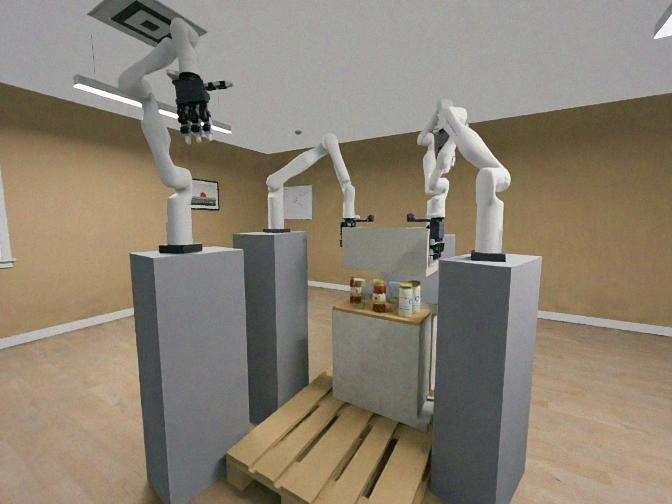

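>>> {"op": "move", "data": {
  "arm2": {"joints": {"joint1_rad": -0.6628, "joint2_rad": 0.9446, "joint4_rad": 1.8814, "joint6_rad": 0.3156, "joint7_rad": -0.5066}, "min_time_s": 1.3},
  "arm3": {"joints": {"joint1_rad": 0.7254, "joint2_rad": 0.6705, "joint4_rad": 2.2378, "joint6_rad": 0.2333, "joint7_rad": 0.5954}, "min_time_s": 1.3}
}}

>>> {"op": "move", "data": {
  "arm2": {"joints": {"joint1_rad": -0.5512, "joint2_rad": 0.931, "joint4_rad": 1.9411, "joint6_rad": 0.2695, "joint7_rad": -0.395}, "min_time_s": 1.4},
  "arm3": {"joints": {"joint1_rad": 0.5888, "joint2_rad": 0.6498, "joint4_rad": 2.3403, "joint6_rad": 0.1515, "joint7_rad": 0.4588}, "min_time_s": 1.4},
  "cameras": ["cam_high", "cam_low", "arm2_cam_wrist", "arm3_cam_wrist"]
}}

>>> {"op": "zoom_image", "data": {
  "camera": "cam_high",
  "region": [310, 100, 480, 270]
}}

>>> {"op": "zoom_image", "data": {
  "camera": "cam_low",
  "region": [320, 210, 450, 340]
}}

Scene clock: 207.37 s.
Joint torques (N m): arm1=[1.97 1.42 -1.29 -7.96 0.09 -0.05 -0.15] | arm2=[8.07 -38.97 12.46 -30.92 2.6 -12.7 1.03] | arm3=[-12.26 -29.24 -14.9 -29.59 -1.03 -12.3 1.73] | arm4=[0.21 -0.06 -0.03 -5.6 -0.2 -0.28 -0.25]
Motor temperatures (°C): arm1=[29 24 23 29 33 29 34] | arm2=[31 38 28 26 40 36 36] | arm3=[30 38 31 29 28 43 35] | arm4=[29 24 24 29 34 35 33]
Flange force (N): arm1=[2.8 -5.5 4.7] | arm2=[-2.7 -52.9 12.5] | arm3=[2.6 -55.3 12.3] | arm4=[-2.4 -2.1 -8.1]
move: arm2 done; arm3 done
Joint velocities: within noise
arm1, arm4: as last shown
arm2.joint_positions: joint1_rad=-0.663 joint2_rad=+0.945 joint3_rad=+0.000 joint4_rad=+1.881 joint5_rad=+0.000 joint6_rad=+0.316 joint7_rad=-0.507 hand_index_mcp=+0.694 hand_index_abd=+0.005 hand_index_pip=+0.616 hand_index_dip=+0.711 hand_middle_mcp=+0.694 hand_middle_abd=+0.004 hand_middle_pip=+0.616 hand_middle_dip=+0.712 hand_ring_mcp=+0.694 hand_ring_abd=+0.004 hand_ring_pip=+0.614 hand_ring_dip=+0.712 hand_thumb_cmc=-0.567 hand_thumb_axl=+0.680 hand_thumb_mcp=-0.395 hand_thumb_ipl=-0.401 hand_current_limit=+0.750 hand_speed=-0.600
arm2.joint_status: all done
arm2.hand_state: blocked,goal,blocked,goal,blocked,goal,blocked,goal,blocked,goal,blocked,goal,goal,goal,blocked,goal
arm2.index_mcp_current_ma: 481
arm2.index_abd_current_ma: 18
arm2.index_pip_current_ma: 193
arm2.index_dip_current_ma: 71
arm2.middle_mcp_current_ma: 481
arm2.middle_abd_current_ma: 17
arm2.middle_pip_current_ma: 189
arm2.middle_dip_current_ma: 75
arm2.ring_mcp_current_ma: 481
arm2.ring_abd_current_ma: 16
arm2.ring_pip_current_ma: 178
arm2.ring_dip_current_ma: 76
arm2.thumb_cmc_current_ma: 13
arm2.thumb_axl_current_ma: 12
arm2.thumb_mcp_current_ma: 481
arm2.thumb_ipl_current_ma: 117
arm2.hand_goal_index_mcp: 0.500
arm2.hand_goal_index_abd: 0.000
arm2.hand_goal_index_pip: 0.576
arm2.hand_goal_index_dip: 0.696
arm2.hand_goal_middle_mcp: 0.500
arm2.hand_goal_middle_abd: 0.000
arm2.hand_goal_middle_pip: 0.576
arm2.hand_goal_middle_dip: 0.696
arm2.hand_goal_ring_mcp: 0.500
arm2.hand_goal_ring_abd: 0.000
arm2.hand_goal_ring_pip: 0.576
arm2.hand_goal_ring_dip: 0.696
arm2.hand_goal_thumb_cmc: -0.570
arm2.hand_goal_thumb_axl: 0.678
arm2.hand_goal_thumb_mcp: -0.600
arm2.hand_goal_thumb_ipl: -0.420
arm2.hand: x=+0.1720 y=+0.0732 z=+1.0804 quat_wxyz=(-0.001, +0.717, +0.697, +0.007) (m; scene frame)
arm3.joint_positions: joint1_rad=+0.725 joint2_rad=+0.670 joint3_rad=+0.000 joint4_rad=+2.238 joint5_rad=+0.000 joint6_rad=+0.233 joint7_rad=+0.595 hand_index_mcp=+0.675 hand_index_abd=+0.000 hand_index_pip=+0.615 hand_index_dip=+0.759 hand_middle_mcp=+0.673 hand_middle_abd=-0.001 hand_middle_pip=+0.628 hand_middle_dip=+0.719 hand_ring_mcp=+0.669 hand_ring_abd=-0.001 hand_ring_pip=+0.634 hand_ring_dip=+0.720 hand_thumb_cmc=-0.569 hand_thumb_axl=+0.677 hand_thumb_mcp=-0.404 hand_thumb_ipl=-0.391 hand_current_limit=+0.750 hand_speed=-0.600
arm3.joint_status: all done
arm3.hand_state: blocked,goal,blocked,overload,blocked,goal,blocked,blocked,blocked,goal,blocked,blocked,goal,goal,blocked,blocked
arm3.index_mcp_current_ma: 481
arm3.index_abd_current_ma: 0
arm3.index_pip_current_ma: 26
arm3.index_dip_current_ma: 0
arm3.middle_mcp_current_ma: 481
arm3.middle_abd_current_ma: 0
arm3.middle_pip_current_ma: 45
arm3.middle_dip_current_ma: 9
arm3.ring_mcp_current_ma: 481
arm3.ring_abd_current_ma: 0
arm3.ring_pip_current_ma: 55
arm3.ring_dip_current_ma: 10
arm3.thumb_cmc_current_ma: 0
arm3.thumb_axl_current_ma: 0
arm3.thumb_mcp_current_ma: 481
arm3.thumb_ipl_current_ma: 25
arm3.hand_goal_index_mcp: 0.400
arm3.hand_goal_index_abd: 0.000
arm3.hand_goal_index_pip: 0.576
arm3.hand_goal_index_dip: 0.696
arm3.hand_goal_middle_mcp: 0.400
arm3.hand_goal_middle_abd: 0.000
arm3.hand_goal_middle_pip: 0.576
arm3.hand_goal_middle_dip: 0.696
arm3.hand_goal_ring_mcp: 0.400
arm3.hand_goal_ring_abd: 0.000
arm3.hand_goal_ring_pip: 0.576
arm3.hand_goal_ring_dip: 0.696
arm3.hand_goal_thumb_cmc: -0.570
arm3.hand_goal_thumb_axl: 0.678
arm3.hand_goal_thumb_mcp: -0.620
arm3.hand_goal_thumb_ipl: -0.420
arm3.hand: x=+0.5450 y=+0.0789 z=+1.0801 quat_wxyz=(-0.002, +0.696, -0.718, -0.003) (m; scene frame)
pictures: none

Scene clock: 209.07 s.
Joint torques (N m): arm1=[1.97 1.43 -1.34 -7.97 0.08 -0.06 -0.17] | arm2=[5.07 -37.51 8.85 -29.47 1.54 -12.23 0.66] | arm3=[-8.92 -27.97 -10.7 -28.78 0.1 -12.47 1.74] | arm4=[0.17 0 -0.01 -5.6 -0.22 -0.27 -0.26]
Motor temperatures (°C): arm1=[29 24 23 29 33 29 34] | arm2=[31 38 28 26 40 36 36] | arm3=[30 38 30 29 28 44 35] | arm4=[29 24 24 29 34 35 33]
Flange force (N): arm1=[2.9 -5.7 4.7] | arm2=[-2.5 -48.4 12.2] | arm3=[1.7 -51.1 12.0] | arm4=[-2.3 -2.0 -8.0]
move: arm2 done; arm3 done
Joint velocities: within noise
arm1, arm4: as last shown
arm2.joint_positions: joint1_rad=-0.551 joint2_rad=+0.931 joint3_rad=+0.000 joint4_rad=+1.941 joint5_rad=+0.000 joint6_rad=+0.269 joint7_rad=-0.395 hand_index_mcp=+0.693 hand_index_abd=+0.005 hand_index_pip=+0.617 hand_index_dip=+0.712 hand_middle_mcp=+0.693 hand_middle_abd=+0.005 hand_middle_pip=+0.616 hand_middle_dip=+0.712 hand_ring_mcp=+0.693 hand_ring_abd=+0.004 hand_ring_pip=+0.614 hand_ring_dip=+0.712 hand_thumb_cmc=-0.567 hand_thumb_axl=+0.680 hand_thumb_mcp=-0.395 hand_thumb_ipl=-0.401 hand_current_limit=+0.750 hand_speed=-0.600
arm2.joint_status: all done
arm2.hand_state: blocked,goal,blocked,goal,blocked,goal,blocked,goal,blocked,goal,blocked,goal,goal,goal,blocked,goal
arm2.index_mcp_current_ma: 481
arm2.index_abd_current_ma: 19
arm2.index_pip_current_ma: 197
arm2.index_dip_current_ma: 73
arm2.middle_mcp_current_ma: 481
arm2.middle_abd_current_ma: 18
arm2.middle_pip_current_ma: 193
arm2.middle_dip_current_ma: 77
arm2.ring_mcp_current_ma: 481
arm2.ring_abd_current_ma: 16
arm2.ring_pip_current_ma: 183
arm2.ring_dip_current_ma: 77
arm2.thumb_cmc_current_ma: 13
arm2.thumb_axl_current_ma: 12
arm2.thumb_mcp_current_ma: 481
arm2.thumb_ipl_current_ma: 118
arm2.hand_goal_index_mcp: 0.500
arm2.hand_goal_index_abd: 0.000
arm2.hand_goal_index_pip: 0.576
arm2.hand_goal_index_dip: 0.696
arm2.hand_goal_middle_mcp: 0.500
arm2.hand_goal_middle_abd: 0.000
arm2.hand_goal_middle_pip: 0.576
arm2.hand_goal_middle_dip: 0.696
arm2.hand_goal_ring_mcp: 0.500
arm2.hand_goal_ring_abd: 0.000
arm2.hand_goal_ring_pip: 0.576
arm2.hand_goal_ring_dip: 0.696
arm2.hand_goal_thumb_cmc: -0.570
arm2.hand_goal_thumb_axl: 0.678
arm2.hand_goal_thumb_mcp: -0.600
arm2.hand_goal_thumb_ipl: -0.420
arm2.hand: x=+0.1734 y=+0.0212 z=+1.0803 quat_wxyz=(-0.001, +0.717, +0.697, +0.007) (m; scene frame)
arm3.joint_positions: joint1_rad=+0.589 joint2_rad=+0.650 joint3_rad=+0.000 joint4_rad=+2.340 joint5_rad=+0.000 joint6_rad=+0.151 joint7_rad=+0.459 hand_index_mcp=+0.675 hand_index_abd=+0.000 hand_index_pip=+0.616 hand_index_dip=+0.758 hand_middle_mcp=+0.672 hand_middle_abd=+0.000 hand_middle_pip=+0.629 hand_middle_dip=+0.719 hand_ring_mcp=+0.667 hand_ring_abd=+0.000 hand_ring_pip=+0.635 hand_ring_dip=+0.720 hand_thumb_cmc=-0.569 hand_thumb_axl=+0.677 hand_thumb_mcp=-0.404 hand_thumb_ipl=-0.391 hand_current_limit=+0.750 hand_speed=-0.600
arm3.joint_status: all done
arm3.hand_state: blocked,goal,blocked,overload,blocked,goal,blocked,blocked,blocked,goal,blocked,blocked,goal,goal,blocked,blocked
arm3.index_mcp_current_ma: 481
arm3.index_abd_current_ma: 0
arm3.index_pip_current_ma: 28
arm3.index_dip_current_ma: 0
arm3.middle_mcp_current_ma: 481
arm3.middle_abd_current_ma: 0
arm3.middle_pip_current_ma: 46
arm3.middle_dip_current_ma: 10
arm3.ring_mcp_current_ma: 481
arm3.ring_abd_current_ma: 0
arm3.ring_pip_current_ma: 56
arm3.ring_dip_current_ma: 11
arm3.thumb_cmc_current_ma: 0
arm3.thumb_axl_current_ma: 0
arm3.thumb_mcp_current_ma: 481
arm3.thumb_ipl_current_ma: 25
arm3.hand_goal_index_mcp: 0.400
arm3.hand_goal_index_abd: 0.000
arm3.hand_goal_index_pip: 0.576
arm3.hand_goal_index_dip: 0.696
arm3.hand_goal_middle_mcp: 0.400
arm3.hand_goal_middle_abd: 0.000
arm3.hand_goal_middle_pip: 0.576
arm3.hand_goal_middle_dip: 0.696
arm3.hand_goal_ring_mcp: 0.400
arm3.hand_goal_ring_abd: 0.000
arm3.hand_goal_ring_pip: 0.576
arm3.hand_goal_ring_dip: 0.696
arm3.hand_goal_thumb_cmc: -0.570
arm3.hand_goal_thumb_axl: 0.678
arm3.hand_goal_thumb_mcp: -0.620
arm3.hand_goal_thumb_ipl: -0.420
arm3.hand: x=+0.5464 y=+0.0269 z=+1.0802 quat_wxyz=(-0.002, +0.696, -0.718, -0.003) (m; scene frame)
pictures: arm2_cam_wrist, arm3_cam_wrist, cam_high, cam_low
camera_calibration:
arm2_cam_wrist: T_world_to_cam=[[0.60057, -0.799561, 0.0041599, -0.0650101], [-0.534359, -0.39749, 0.745964, -0.762756], [-0.59479, -0.450227, -0.665973, 0.954221], [0, 0, 0, 1]] pos_world=[0.199019, 0.0744485, 1.20474]
arm3_cam_wrist: T_world_to_cam=[[-0.621228, 0.782783, -0.036409, 0.394987], [0.514099, 0.442182, 0.734968, -1.13399], [0.59142, 0.437865, -0.677124, 0.522388], [0, 0, 0, 1]] pos_world=[0.519408, -0.036497, 1.20154]

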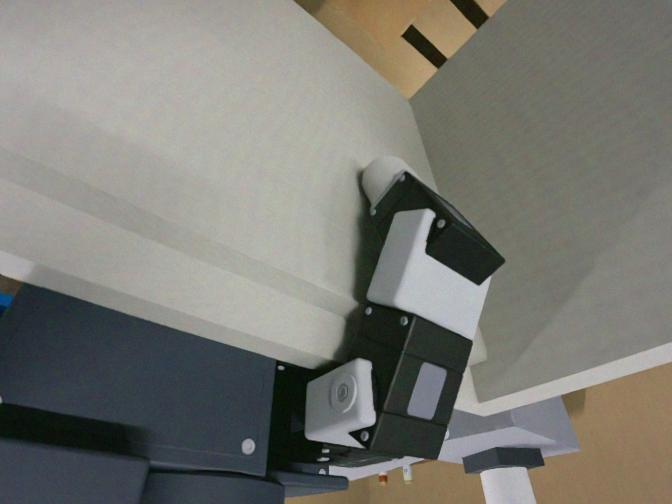

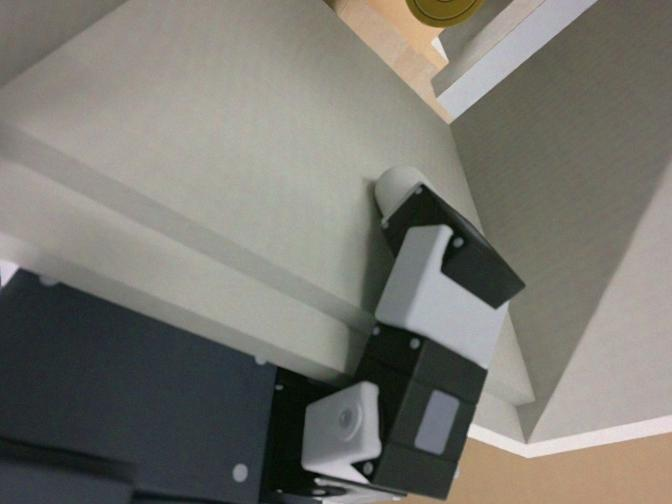

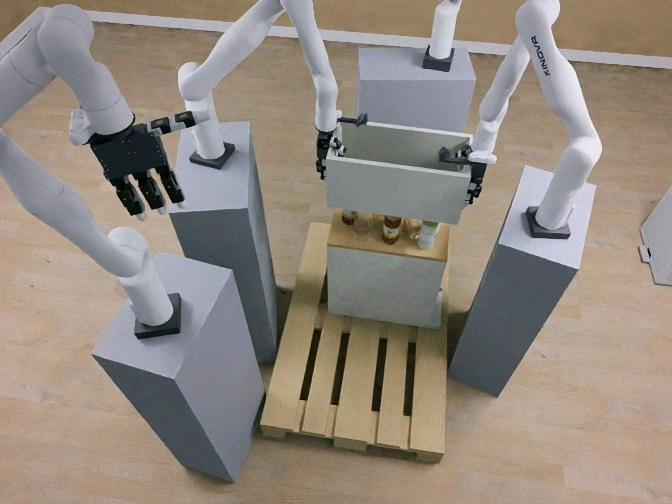

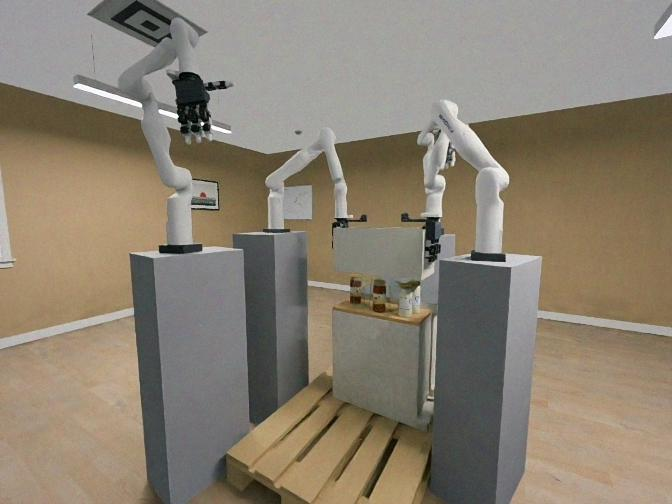

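Scaled by 2.965 from the camera's 672x504 image, which has a finer 960x720 frame.

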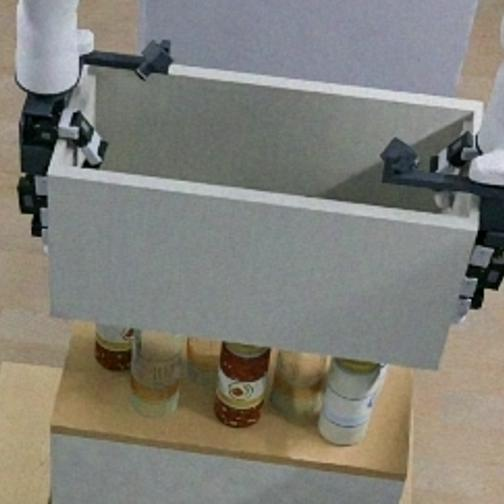

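Scaled by 3.877 from the camera's 672x504 image, which has a finer 960x720 frame.

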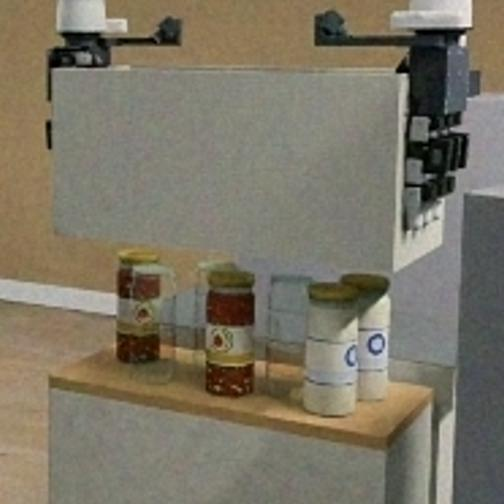

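>>> {"op": "zoom_image", "data": {
  "camera": "cam_high",
  "region": [315, 190, 375, 260]
}}

>>> {"op": "zoom_image", "data": {
  "camera": "cam_high",
  "region": [410, 200, 470, 270]
}}

Scaled by 7.200 from the camera's 672x504 image, which has a finer 960x720 frame.

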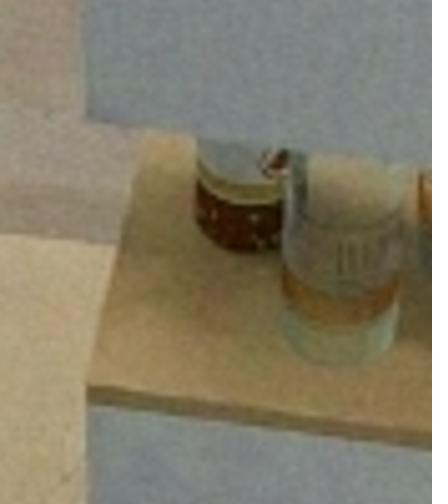

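Scaled by 7.200 from the camera's 672x504 image, which has a finer 960x720 frame.

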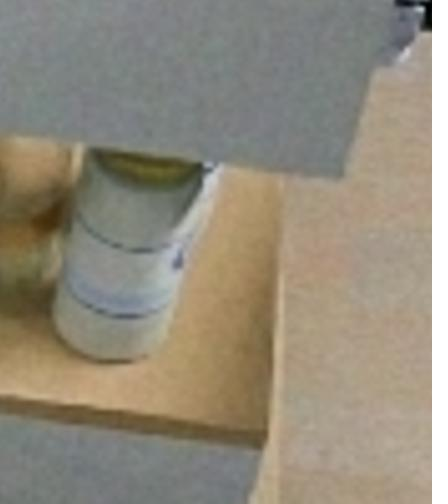

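>>> {"op": "move", "data": {
  "arm2": {"joints": {"joint1_rad": -0.528, "joint2_rad": 1.0152, "joint4_rad": 1.9355, "joint6_rad": 0.1909, "joint7_rad": -0.3598}, "min_time_s": 1.4},
  "arm3": {"joints": {"joint1_rad": 0.5722, "joint2_rad": 0.7656, "joint4_rad": 2.3399, "joint6_rad": 0.0361, "joint7_rad": 0.4542}, "min_time_s": 1.4},
  "cameras": ["cam_high", "cam_low"]
}}

>>> {"op": "zoom_image", "data": {
  "camera": "cam_high",
  "region": [315, 200, 375, 260]
}}

>>> {"op": "zoom_image", "data": {
  "camera": "cam_high",
  "region": [410, 210, 470, 270]
}}

>>> {"op": "zoom_image", "data": {
  "camera": "cam_low",
  "region": [320, 220, 450, 340]
}}

Scene clock: 244.10 s.
Joint torques (N m): arm1=[1.94 1.42 -1.31 -7.94 0.09 -0.04 -0.18] | arm2=[8.05 -47.39 12.82 -42.01 1.66 -17.81 0.85] | arm3=[-12.43 -35.1 -15.61 -40.55 0.59 -17.47 1.63] | arm4=[0.2 0.01 0.02 -5.66 -0.2 -0.29 -0.24]
Motor temperatures (°C): arm1=[29 24 23 29 33 29 34] | arm2=[30 38 28 26 40 36 36] | arm3=[30 38 30 30 27 44 35] | arm4=[29 24 24 29 34 35 33]
Flange force (N): arm1=[2.8 -5.6 4.6] | arm2=[-0.8 -74.7 13.0] | arm3=[3.4 -78.6 10.3] | arm4=[-2.2 -1.9 -7.8]
move: arm2 done; arm3 done
Joint velocities: within noise
arm1.joint_positions: joint1_rad=+0.088 joint2_rad=-0.429 joint3_rad=-0.043 joint4_rad=+1.425 joint5_rad=+0.000 joint6_rad=+2.044 joint7_rad=+1.748 hand_index_mcp=+0.753 hand_index_abd=+0.000 hand_index_pip=+0.577 hand_index_dip=+0.696 hand_middle_mcp=+0.753 hand_middle_abd=+0.000 hand_middle_pip=+0.577 hand_middle_dip=+0.696 hand_ring_mcp=+0.753 hand_ring_abd=+0.000 hand_ring_pip=+0.577 hand_ring_dip=+0.696 hand_thumb_cmc=+0.714 hand_thumb_axl=+0.677 hand_thumb_mcp=+0.224 hand_thumb_ipl=+0.168 hand_current_limit=+0.400 hand_speed=-0.600
arm1.joint_status: not commanded
arm1.hand_state: goal,goal,goal,goal,goal,goal,goal,goal,goal,goal,goal,goal,goal,goal,goal,goal
arm1.index_mcp_current_ma: 0
arm1.index_abd_current_ma: 0
arm1.index_pip_current_ma: 0
arm1.index_dip_current_ma: 0
arm1.middle_mcp_current_ma: 0
arm1.middle_abd_current_ma: 0
arm1.middle_pip_current_ma: 0
arm1.middle_dip_current_ma: 0
arm1.ring_mcp_current_ma: 0
arm1.ring_abd_current_ma: 0
arm1.ring_pip_current_ma: 0
arm1.ring_dip_current_ma: 0
arm1.thumb_cmc_current_ma: 0
arm1.thumb_axl_current_ma: 0
arm1.thumb_mcp_current_ma: 0
arm1.thumb_ipl_current_ma: 0
arm1.hand_goal_index_mcp: 0.754
arm1.hand_goal_index_abd: 0.000
arm1.hand_goal_index_pip: 0.576
arm1.hand_goal_index_dip: 0.696
arm1.hand_goal_middle_mcp: 0.754
arm1.hand_goal_middle_abd: 0.000
arm1.hand_goal_middle_pip: 0.576
arm1.hand_goal_middle_dip: 0.696
arm1.hand_goal_ring_mcp: 0.754
arm1.hand_goal_ring_abd: 0.000
arm1.hand_goal_ring_pip: 0.576
arm1.hand_goal_ring_dip: 0.696
arm1.hand_goal_thumb_cmc: 0.714
arm1.hand_goal_thumb_axl: 0.678
arm1.hand_goal_thumb_mcp: 0.226
arm1.hand_goal_thumb_ipl: 0.168
arm1.hand: x=-0.1773 y=-0.6322 z=+1.6323 quat_wxyz=(+0.052, -0.223, +0.973, -0.007) (m; scene frame)
arm2.joint_positions: joint1_rad=-0.528 joint2_rad=+1.015 joint3_rad=+0.000 joint4_rad=+1.935 joint5_rad=+0.000 joint6_rad=+0.191 joint7_rad=-0.360 hand_index_mcp=+0.691 hand_index_abd=+0.005 hand_index_pip=+0.617 hand_index_dip=+0.712 hand_middle_mcp=+0.691 hand_middle_abd=+0.005 hand_middle_pip=+0.616 hand_middle_dip=+0.712 hand_ring_mcp=+0.691 hand_ring_abd=+0.004 hand_ring_pip=+0.614 hand_ring_dip=+0.712 hand_thumb_cmc=-0.567 hand_thumb_axl=+0.680 hand_thumb_mcp=-0.395 hand_thumb_ipl=-0.401 hand_current_limit=+0.750 hand_speed=-0.600
arm2.joint_status: all done
arm2.hand_state: blocked,goal,blocked,goal,blocked,goal,blocked,goal,blocked,goal,blocked,goal,goal,goal,blocked,goal
arm2.index_mcp_current_ma: 481
arm2.index_abd_current_ma: 20
arm2.index_pip_current_ma: 197
arm2.index_dip_current_ma: 73
arm2.middle_mcp_current_ma: 481
arm2.middle_abd_current_ma: 19
arm2.middle_pip_current_ma: 193
arm2.middle_dip_current_ma: 77
arm2.ring_mcp_current_ma: 481
arm2.ring_abd_current_ma: 17
arm2.ring_pip_current_ma: 183
arm2.ring_dip_current_ma: 77
arm2.thumb_cmc_current_ma: 13
arm2.thumb_axl_current_ma: 13
arm2.thumb_mcp_current_ma: 481
arm2.thumb_ipl_current_ma: 120
arm2.hand_goal_index_mcp: 0.500
arm2.hand_goal_index_abd: 0.000
arm2.hand_goal_index_pip: 0.576
arm2.hand_goal_index_dip: 0.696
arm2.hand_goal_middle_mcp: 0.500
arm2.hand_goal_middle_abd: 0.000
arm2.hand_goal_middle_pip: 0.576
arm2.hand_goal_middle_dip: 0.696
arm2.hand_goal_ring_mcp: 0.500
arm2.hand_goal_ring_abd: 0.000
arm2.hand_goal_ring_pip: 0.576
arm2.hand_goal_ring_dip: 0.696
arm2.hand_goal_thumb_cmc: -0.570
arm2.hand_goal_thumb_axl: 0.678
arm2.hand_goal_thumb_mcp: -0.600
arm2.hand_goal_thumb_ipl: -0.420
arm2.hand: x=+0.1729 y=+0.0120 z=+1.0452 quat_wxyz=(-0.001, +0.713, +0.701, +0.007) (m; scene frame)
arm3.joint_positions: joint1_rad=+0.572 joint2_rad=+0.766 joint3_rad=+0.000 joint4_rad=+2.340 joint5_rad=+0.000 joint6_rad=+0.036 joint7_rad=+0.454 hand_index_mcp=+0.673 hand_index_abd=+0.000 hand_index_pip=+0.617 hand_index_dip=+0.758 hand_middle_mcp=+0.670 hand_middle_abd=+0.000 hand_middle_pip=+0.629 hand_middle_dip=+0.720 hand_ring_mcp=+0.666 hand_ring_abd=+0.000 hand_ring_pip=+0.635 hand_ring_dip=+0.721 hand_thumb_cmc=-0.569 hand_thumb_axl=+0.677 hand_thumb_mcp=-0.404 hand_thumb_ipl=-0.391 hand_current_limit=+0.750 hand_speed=-0.600
arm3.joint_status: all done
arm3.hand_state: blocked,goal,blocked,overload,blocked,goal,blocked,blocked,blocked,goal,blocked,blocked,goal,goal,blocked,blocked
arm3.index_mcp_current_ma: 481
arm3.index_abd_current_ma: 0
arm3.index_pip_current_ma: 28
arm3.index_dip_current_ma: 0
arm3.middle_mcp_current_ma: 481
arm3.middle_abd_current_ma: 0
arm3.middle_pip_current_ma: 47
arm3.middle_dip_current_ma: 10
arm3.ring_mcp_current_ma: 481
arm3.ring_abd_current_ma: 0
arm3.ring_pip_current_ma: 57
arm3.ring_dip_current_ma: 11
arm3.thumb_cmc_current_ma: 0
arm3.thumb_axl_current_ma: 0
arm3.thumb_mcp_current_ma: 481
arm3.thumb_ipl_current_ma: 26
arm3.hand_goal_index_mcp: 0.400
arm3.hand_goal_index_abd: 0.000
arm3.hand_goal_index_pip: 0.576
arm3.hand_goal_index_dip: 0.696
arm3.hand_goal_middle_mcp: 0.400
arm3.hand_goal_middle_abd: 0.000
arm3.hand_goal_middle_pip: 0.576
arm3.hand_goal_middle_dip: 0.696
arm3.hand_goal_ring_mcp: 0.400
arm3.hand_goal_ring_abd: 0.000
arm3.hand_goal_ring_pip: 0.576
arm3.hand_goal_ring_dip: 0.696
arm3.hand_goal_thumb_cmc: -0.570
arm3.hand_goal_thumb_axl: 0.678
arm3.hand_goal_thumb_mcp: -0.620
arm3.hand_goal_thumb_ipl: -0.420
arm3.hand: x=+0.5426 y=+0.0223 z=+1.0451 quat_wxyz=(-0.002, +0.701, -0.714, -0.002) (m; scene frame)
arm4.joint_positions: joint1_rad=-0.684 joint2_rad=-0.398 joint3_rad=-0.120 joint4_rad=+1.489 joint5_rad=-0.050 joint6_rad=+1.932 joint7_rad=+1.807 hand_index_mcp=+0.753 hand_index_abd=+0.000 hand_index_pip=+0.577 hand_index_dip=+0.696 hand_middle_mcp=+0.753 hand_middle_abd=+0.000 hand_middle_pip=+0.577 hand_middle_dip=+0.696 hand_ring_mcp=+0.753 hand_ring_abd=+0.000 hand_ring_pip=+0.577 hand_ring_dip=+0.696 hand_thumb_cmc=+0.714 hand_thumb_axl=+0.677 hand_thumb_mcp=+0.224 hand_thumb_ipl=+0.168 hand_current_limit=+0.400 hand_speed=-0.600
arm4.joint_status: not commanded
arm4.hand_state: goal,goal,goal,goal,goal,goal,goal,goal,goal,goal,goal,goal,goal,goal,goal,goal
arm4.index_mcp_current_ma: -1
arm4.index_abd_current_ma: 0
arm4.index_pip_current_ma: 1
arm4.index_dip_current_ma: 0
arm4.middle_mcp_current_ma: -1
arm4.middle_abd_current_ma: 0
arm4.middle_pip_current_ma: 1
arm4.middle_dip_current_ma: 0
arm4.ring_mcp_current_ma: -1
arm4.ring_abd_current_ma: 0
arm4.ring_pip_current_ma: 1
arm4.ring_dip_current_ma: 0
arm4.thumb_cmc_current_ma: 0
arm4.thumb_axl_current_ma: -1
arm4.thumb_mcp_current_ma: -5
arm4.thumb_ipl_current_ma: 0
arm4.hand_goal_index_mcp: 0.754
arm4.hand_goal_index_abd: 0.000
arm4.hand_goal_index_pip: 0.576
arm4.hand_goal_index_dip: 0.696
arm4.hand_goal_middle_mcp: 0.754
arm4.hand_goal_middle_abd: 0.000
arm4.hand_goal_middle_pip: 0.576
arm4.hand_goal_middle_dip: 0.696
arm4.hand_goal_ring_mcp: 0.754
arm4.hand_goal_ring_abd: 0.000
arm4.hand_goal_ring_pip: 0.576
arm4.hand_goal_ring_dip: 0.696
arm4.hand_goal_thumb_cmc: 0.714
arm4.hand_goal_thumb_axl: 0.678
arm4.hand_goal_thumb_mcp: 0.226
arm4.hand_goal_thumb_ipl: 0.168
arm4.hand: x=+0.6393 y=+0.6516 z=+1.6580 quat_wxyz=(+0.054, +0.318, +0.946, -0.033) (m; scene frame)
pictures: cam_high, cam_low

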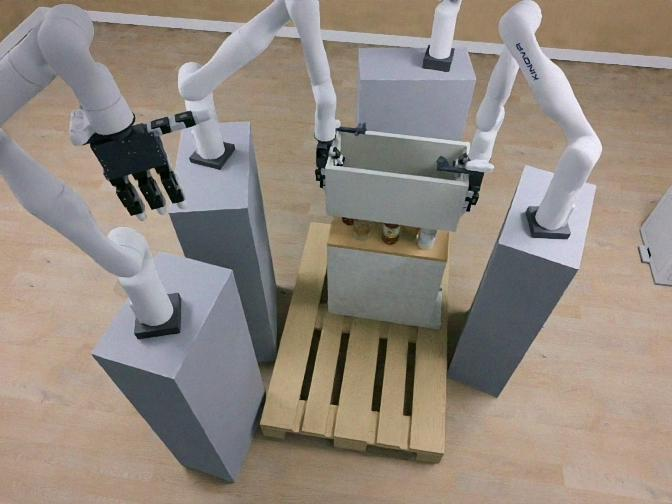

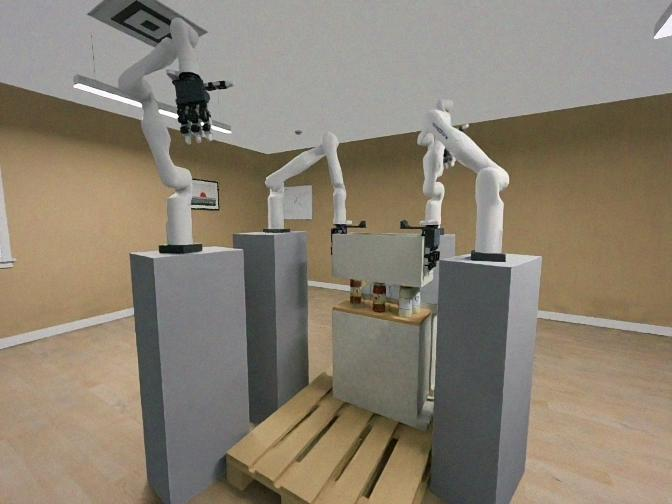

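Scaled by 8.400 from the camera's 672x504 image, which has a finer 960x720 frame.

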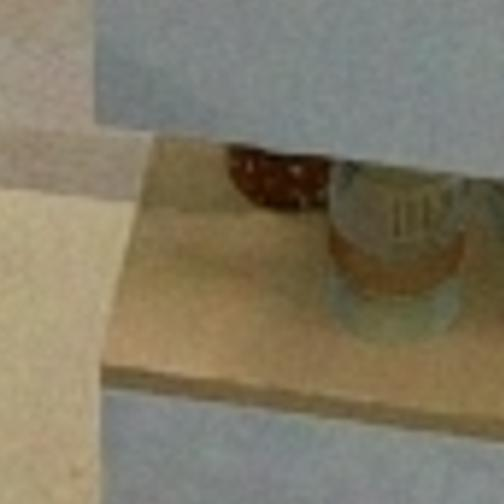

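Scaled by 8.400 from the camera's 672x504 image, which has a finer 960x720 frame.

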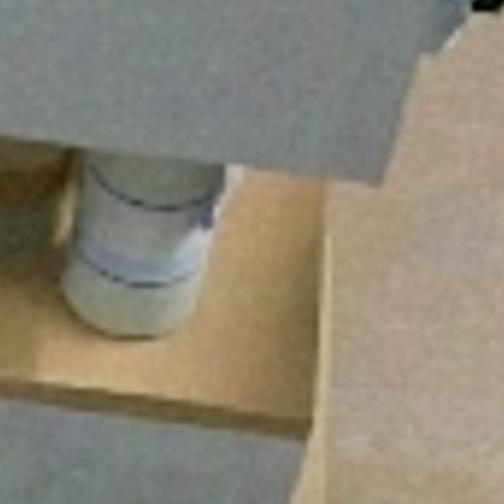

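Scaled by 3.877 from the camera's 672x504 image, which has a finer 960x720 frame.

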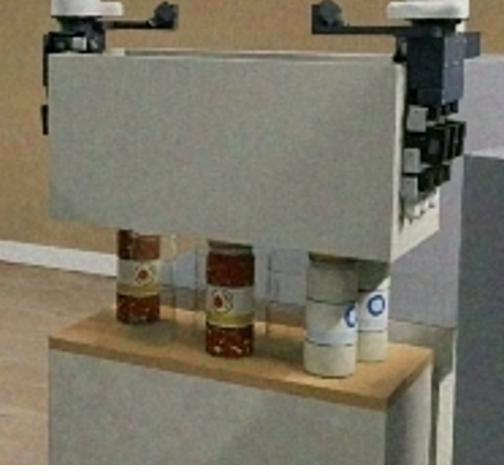

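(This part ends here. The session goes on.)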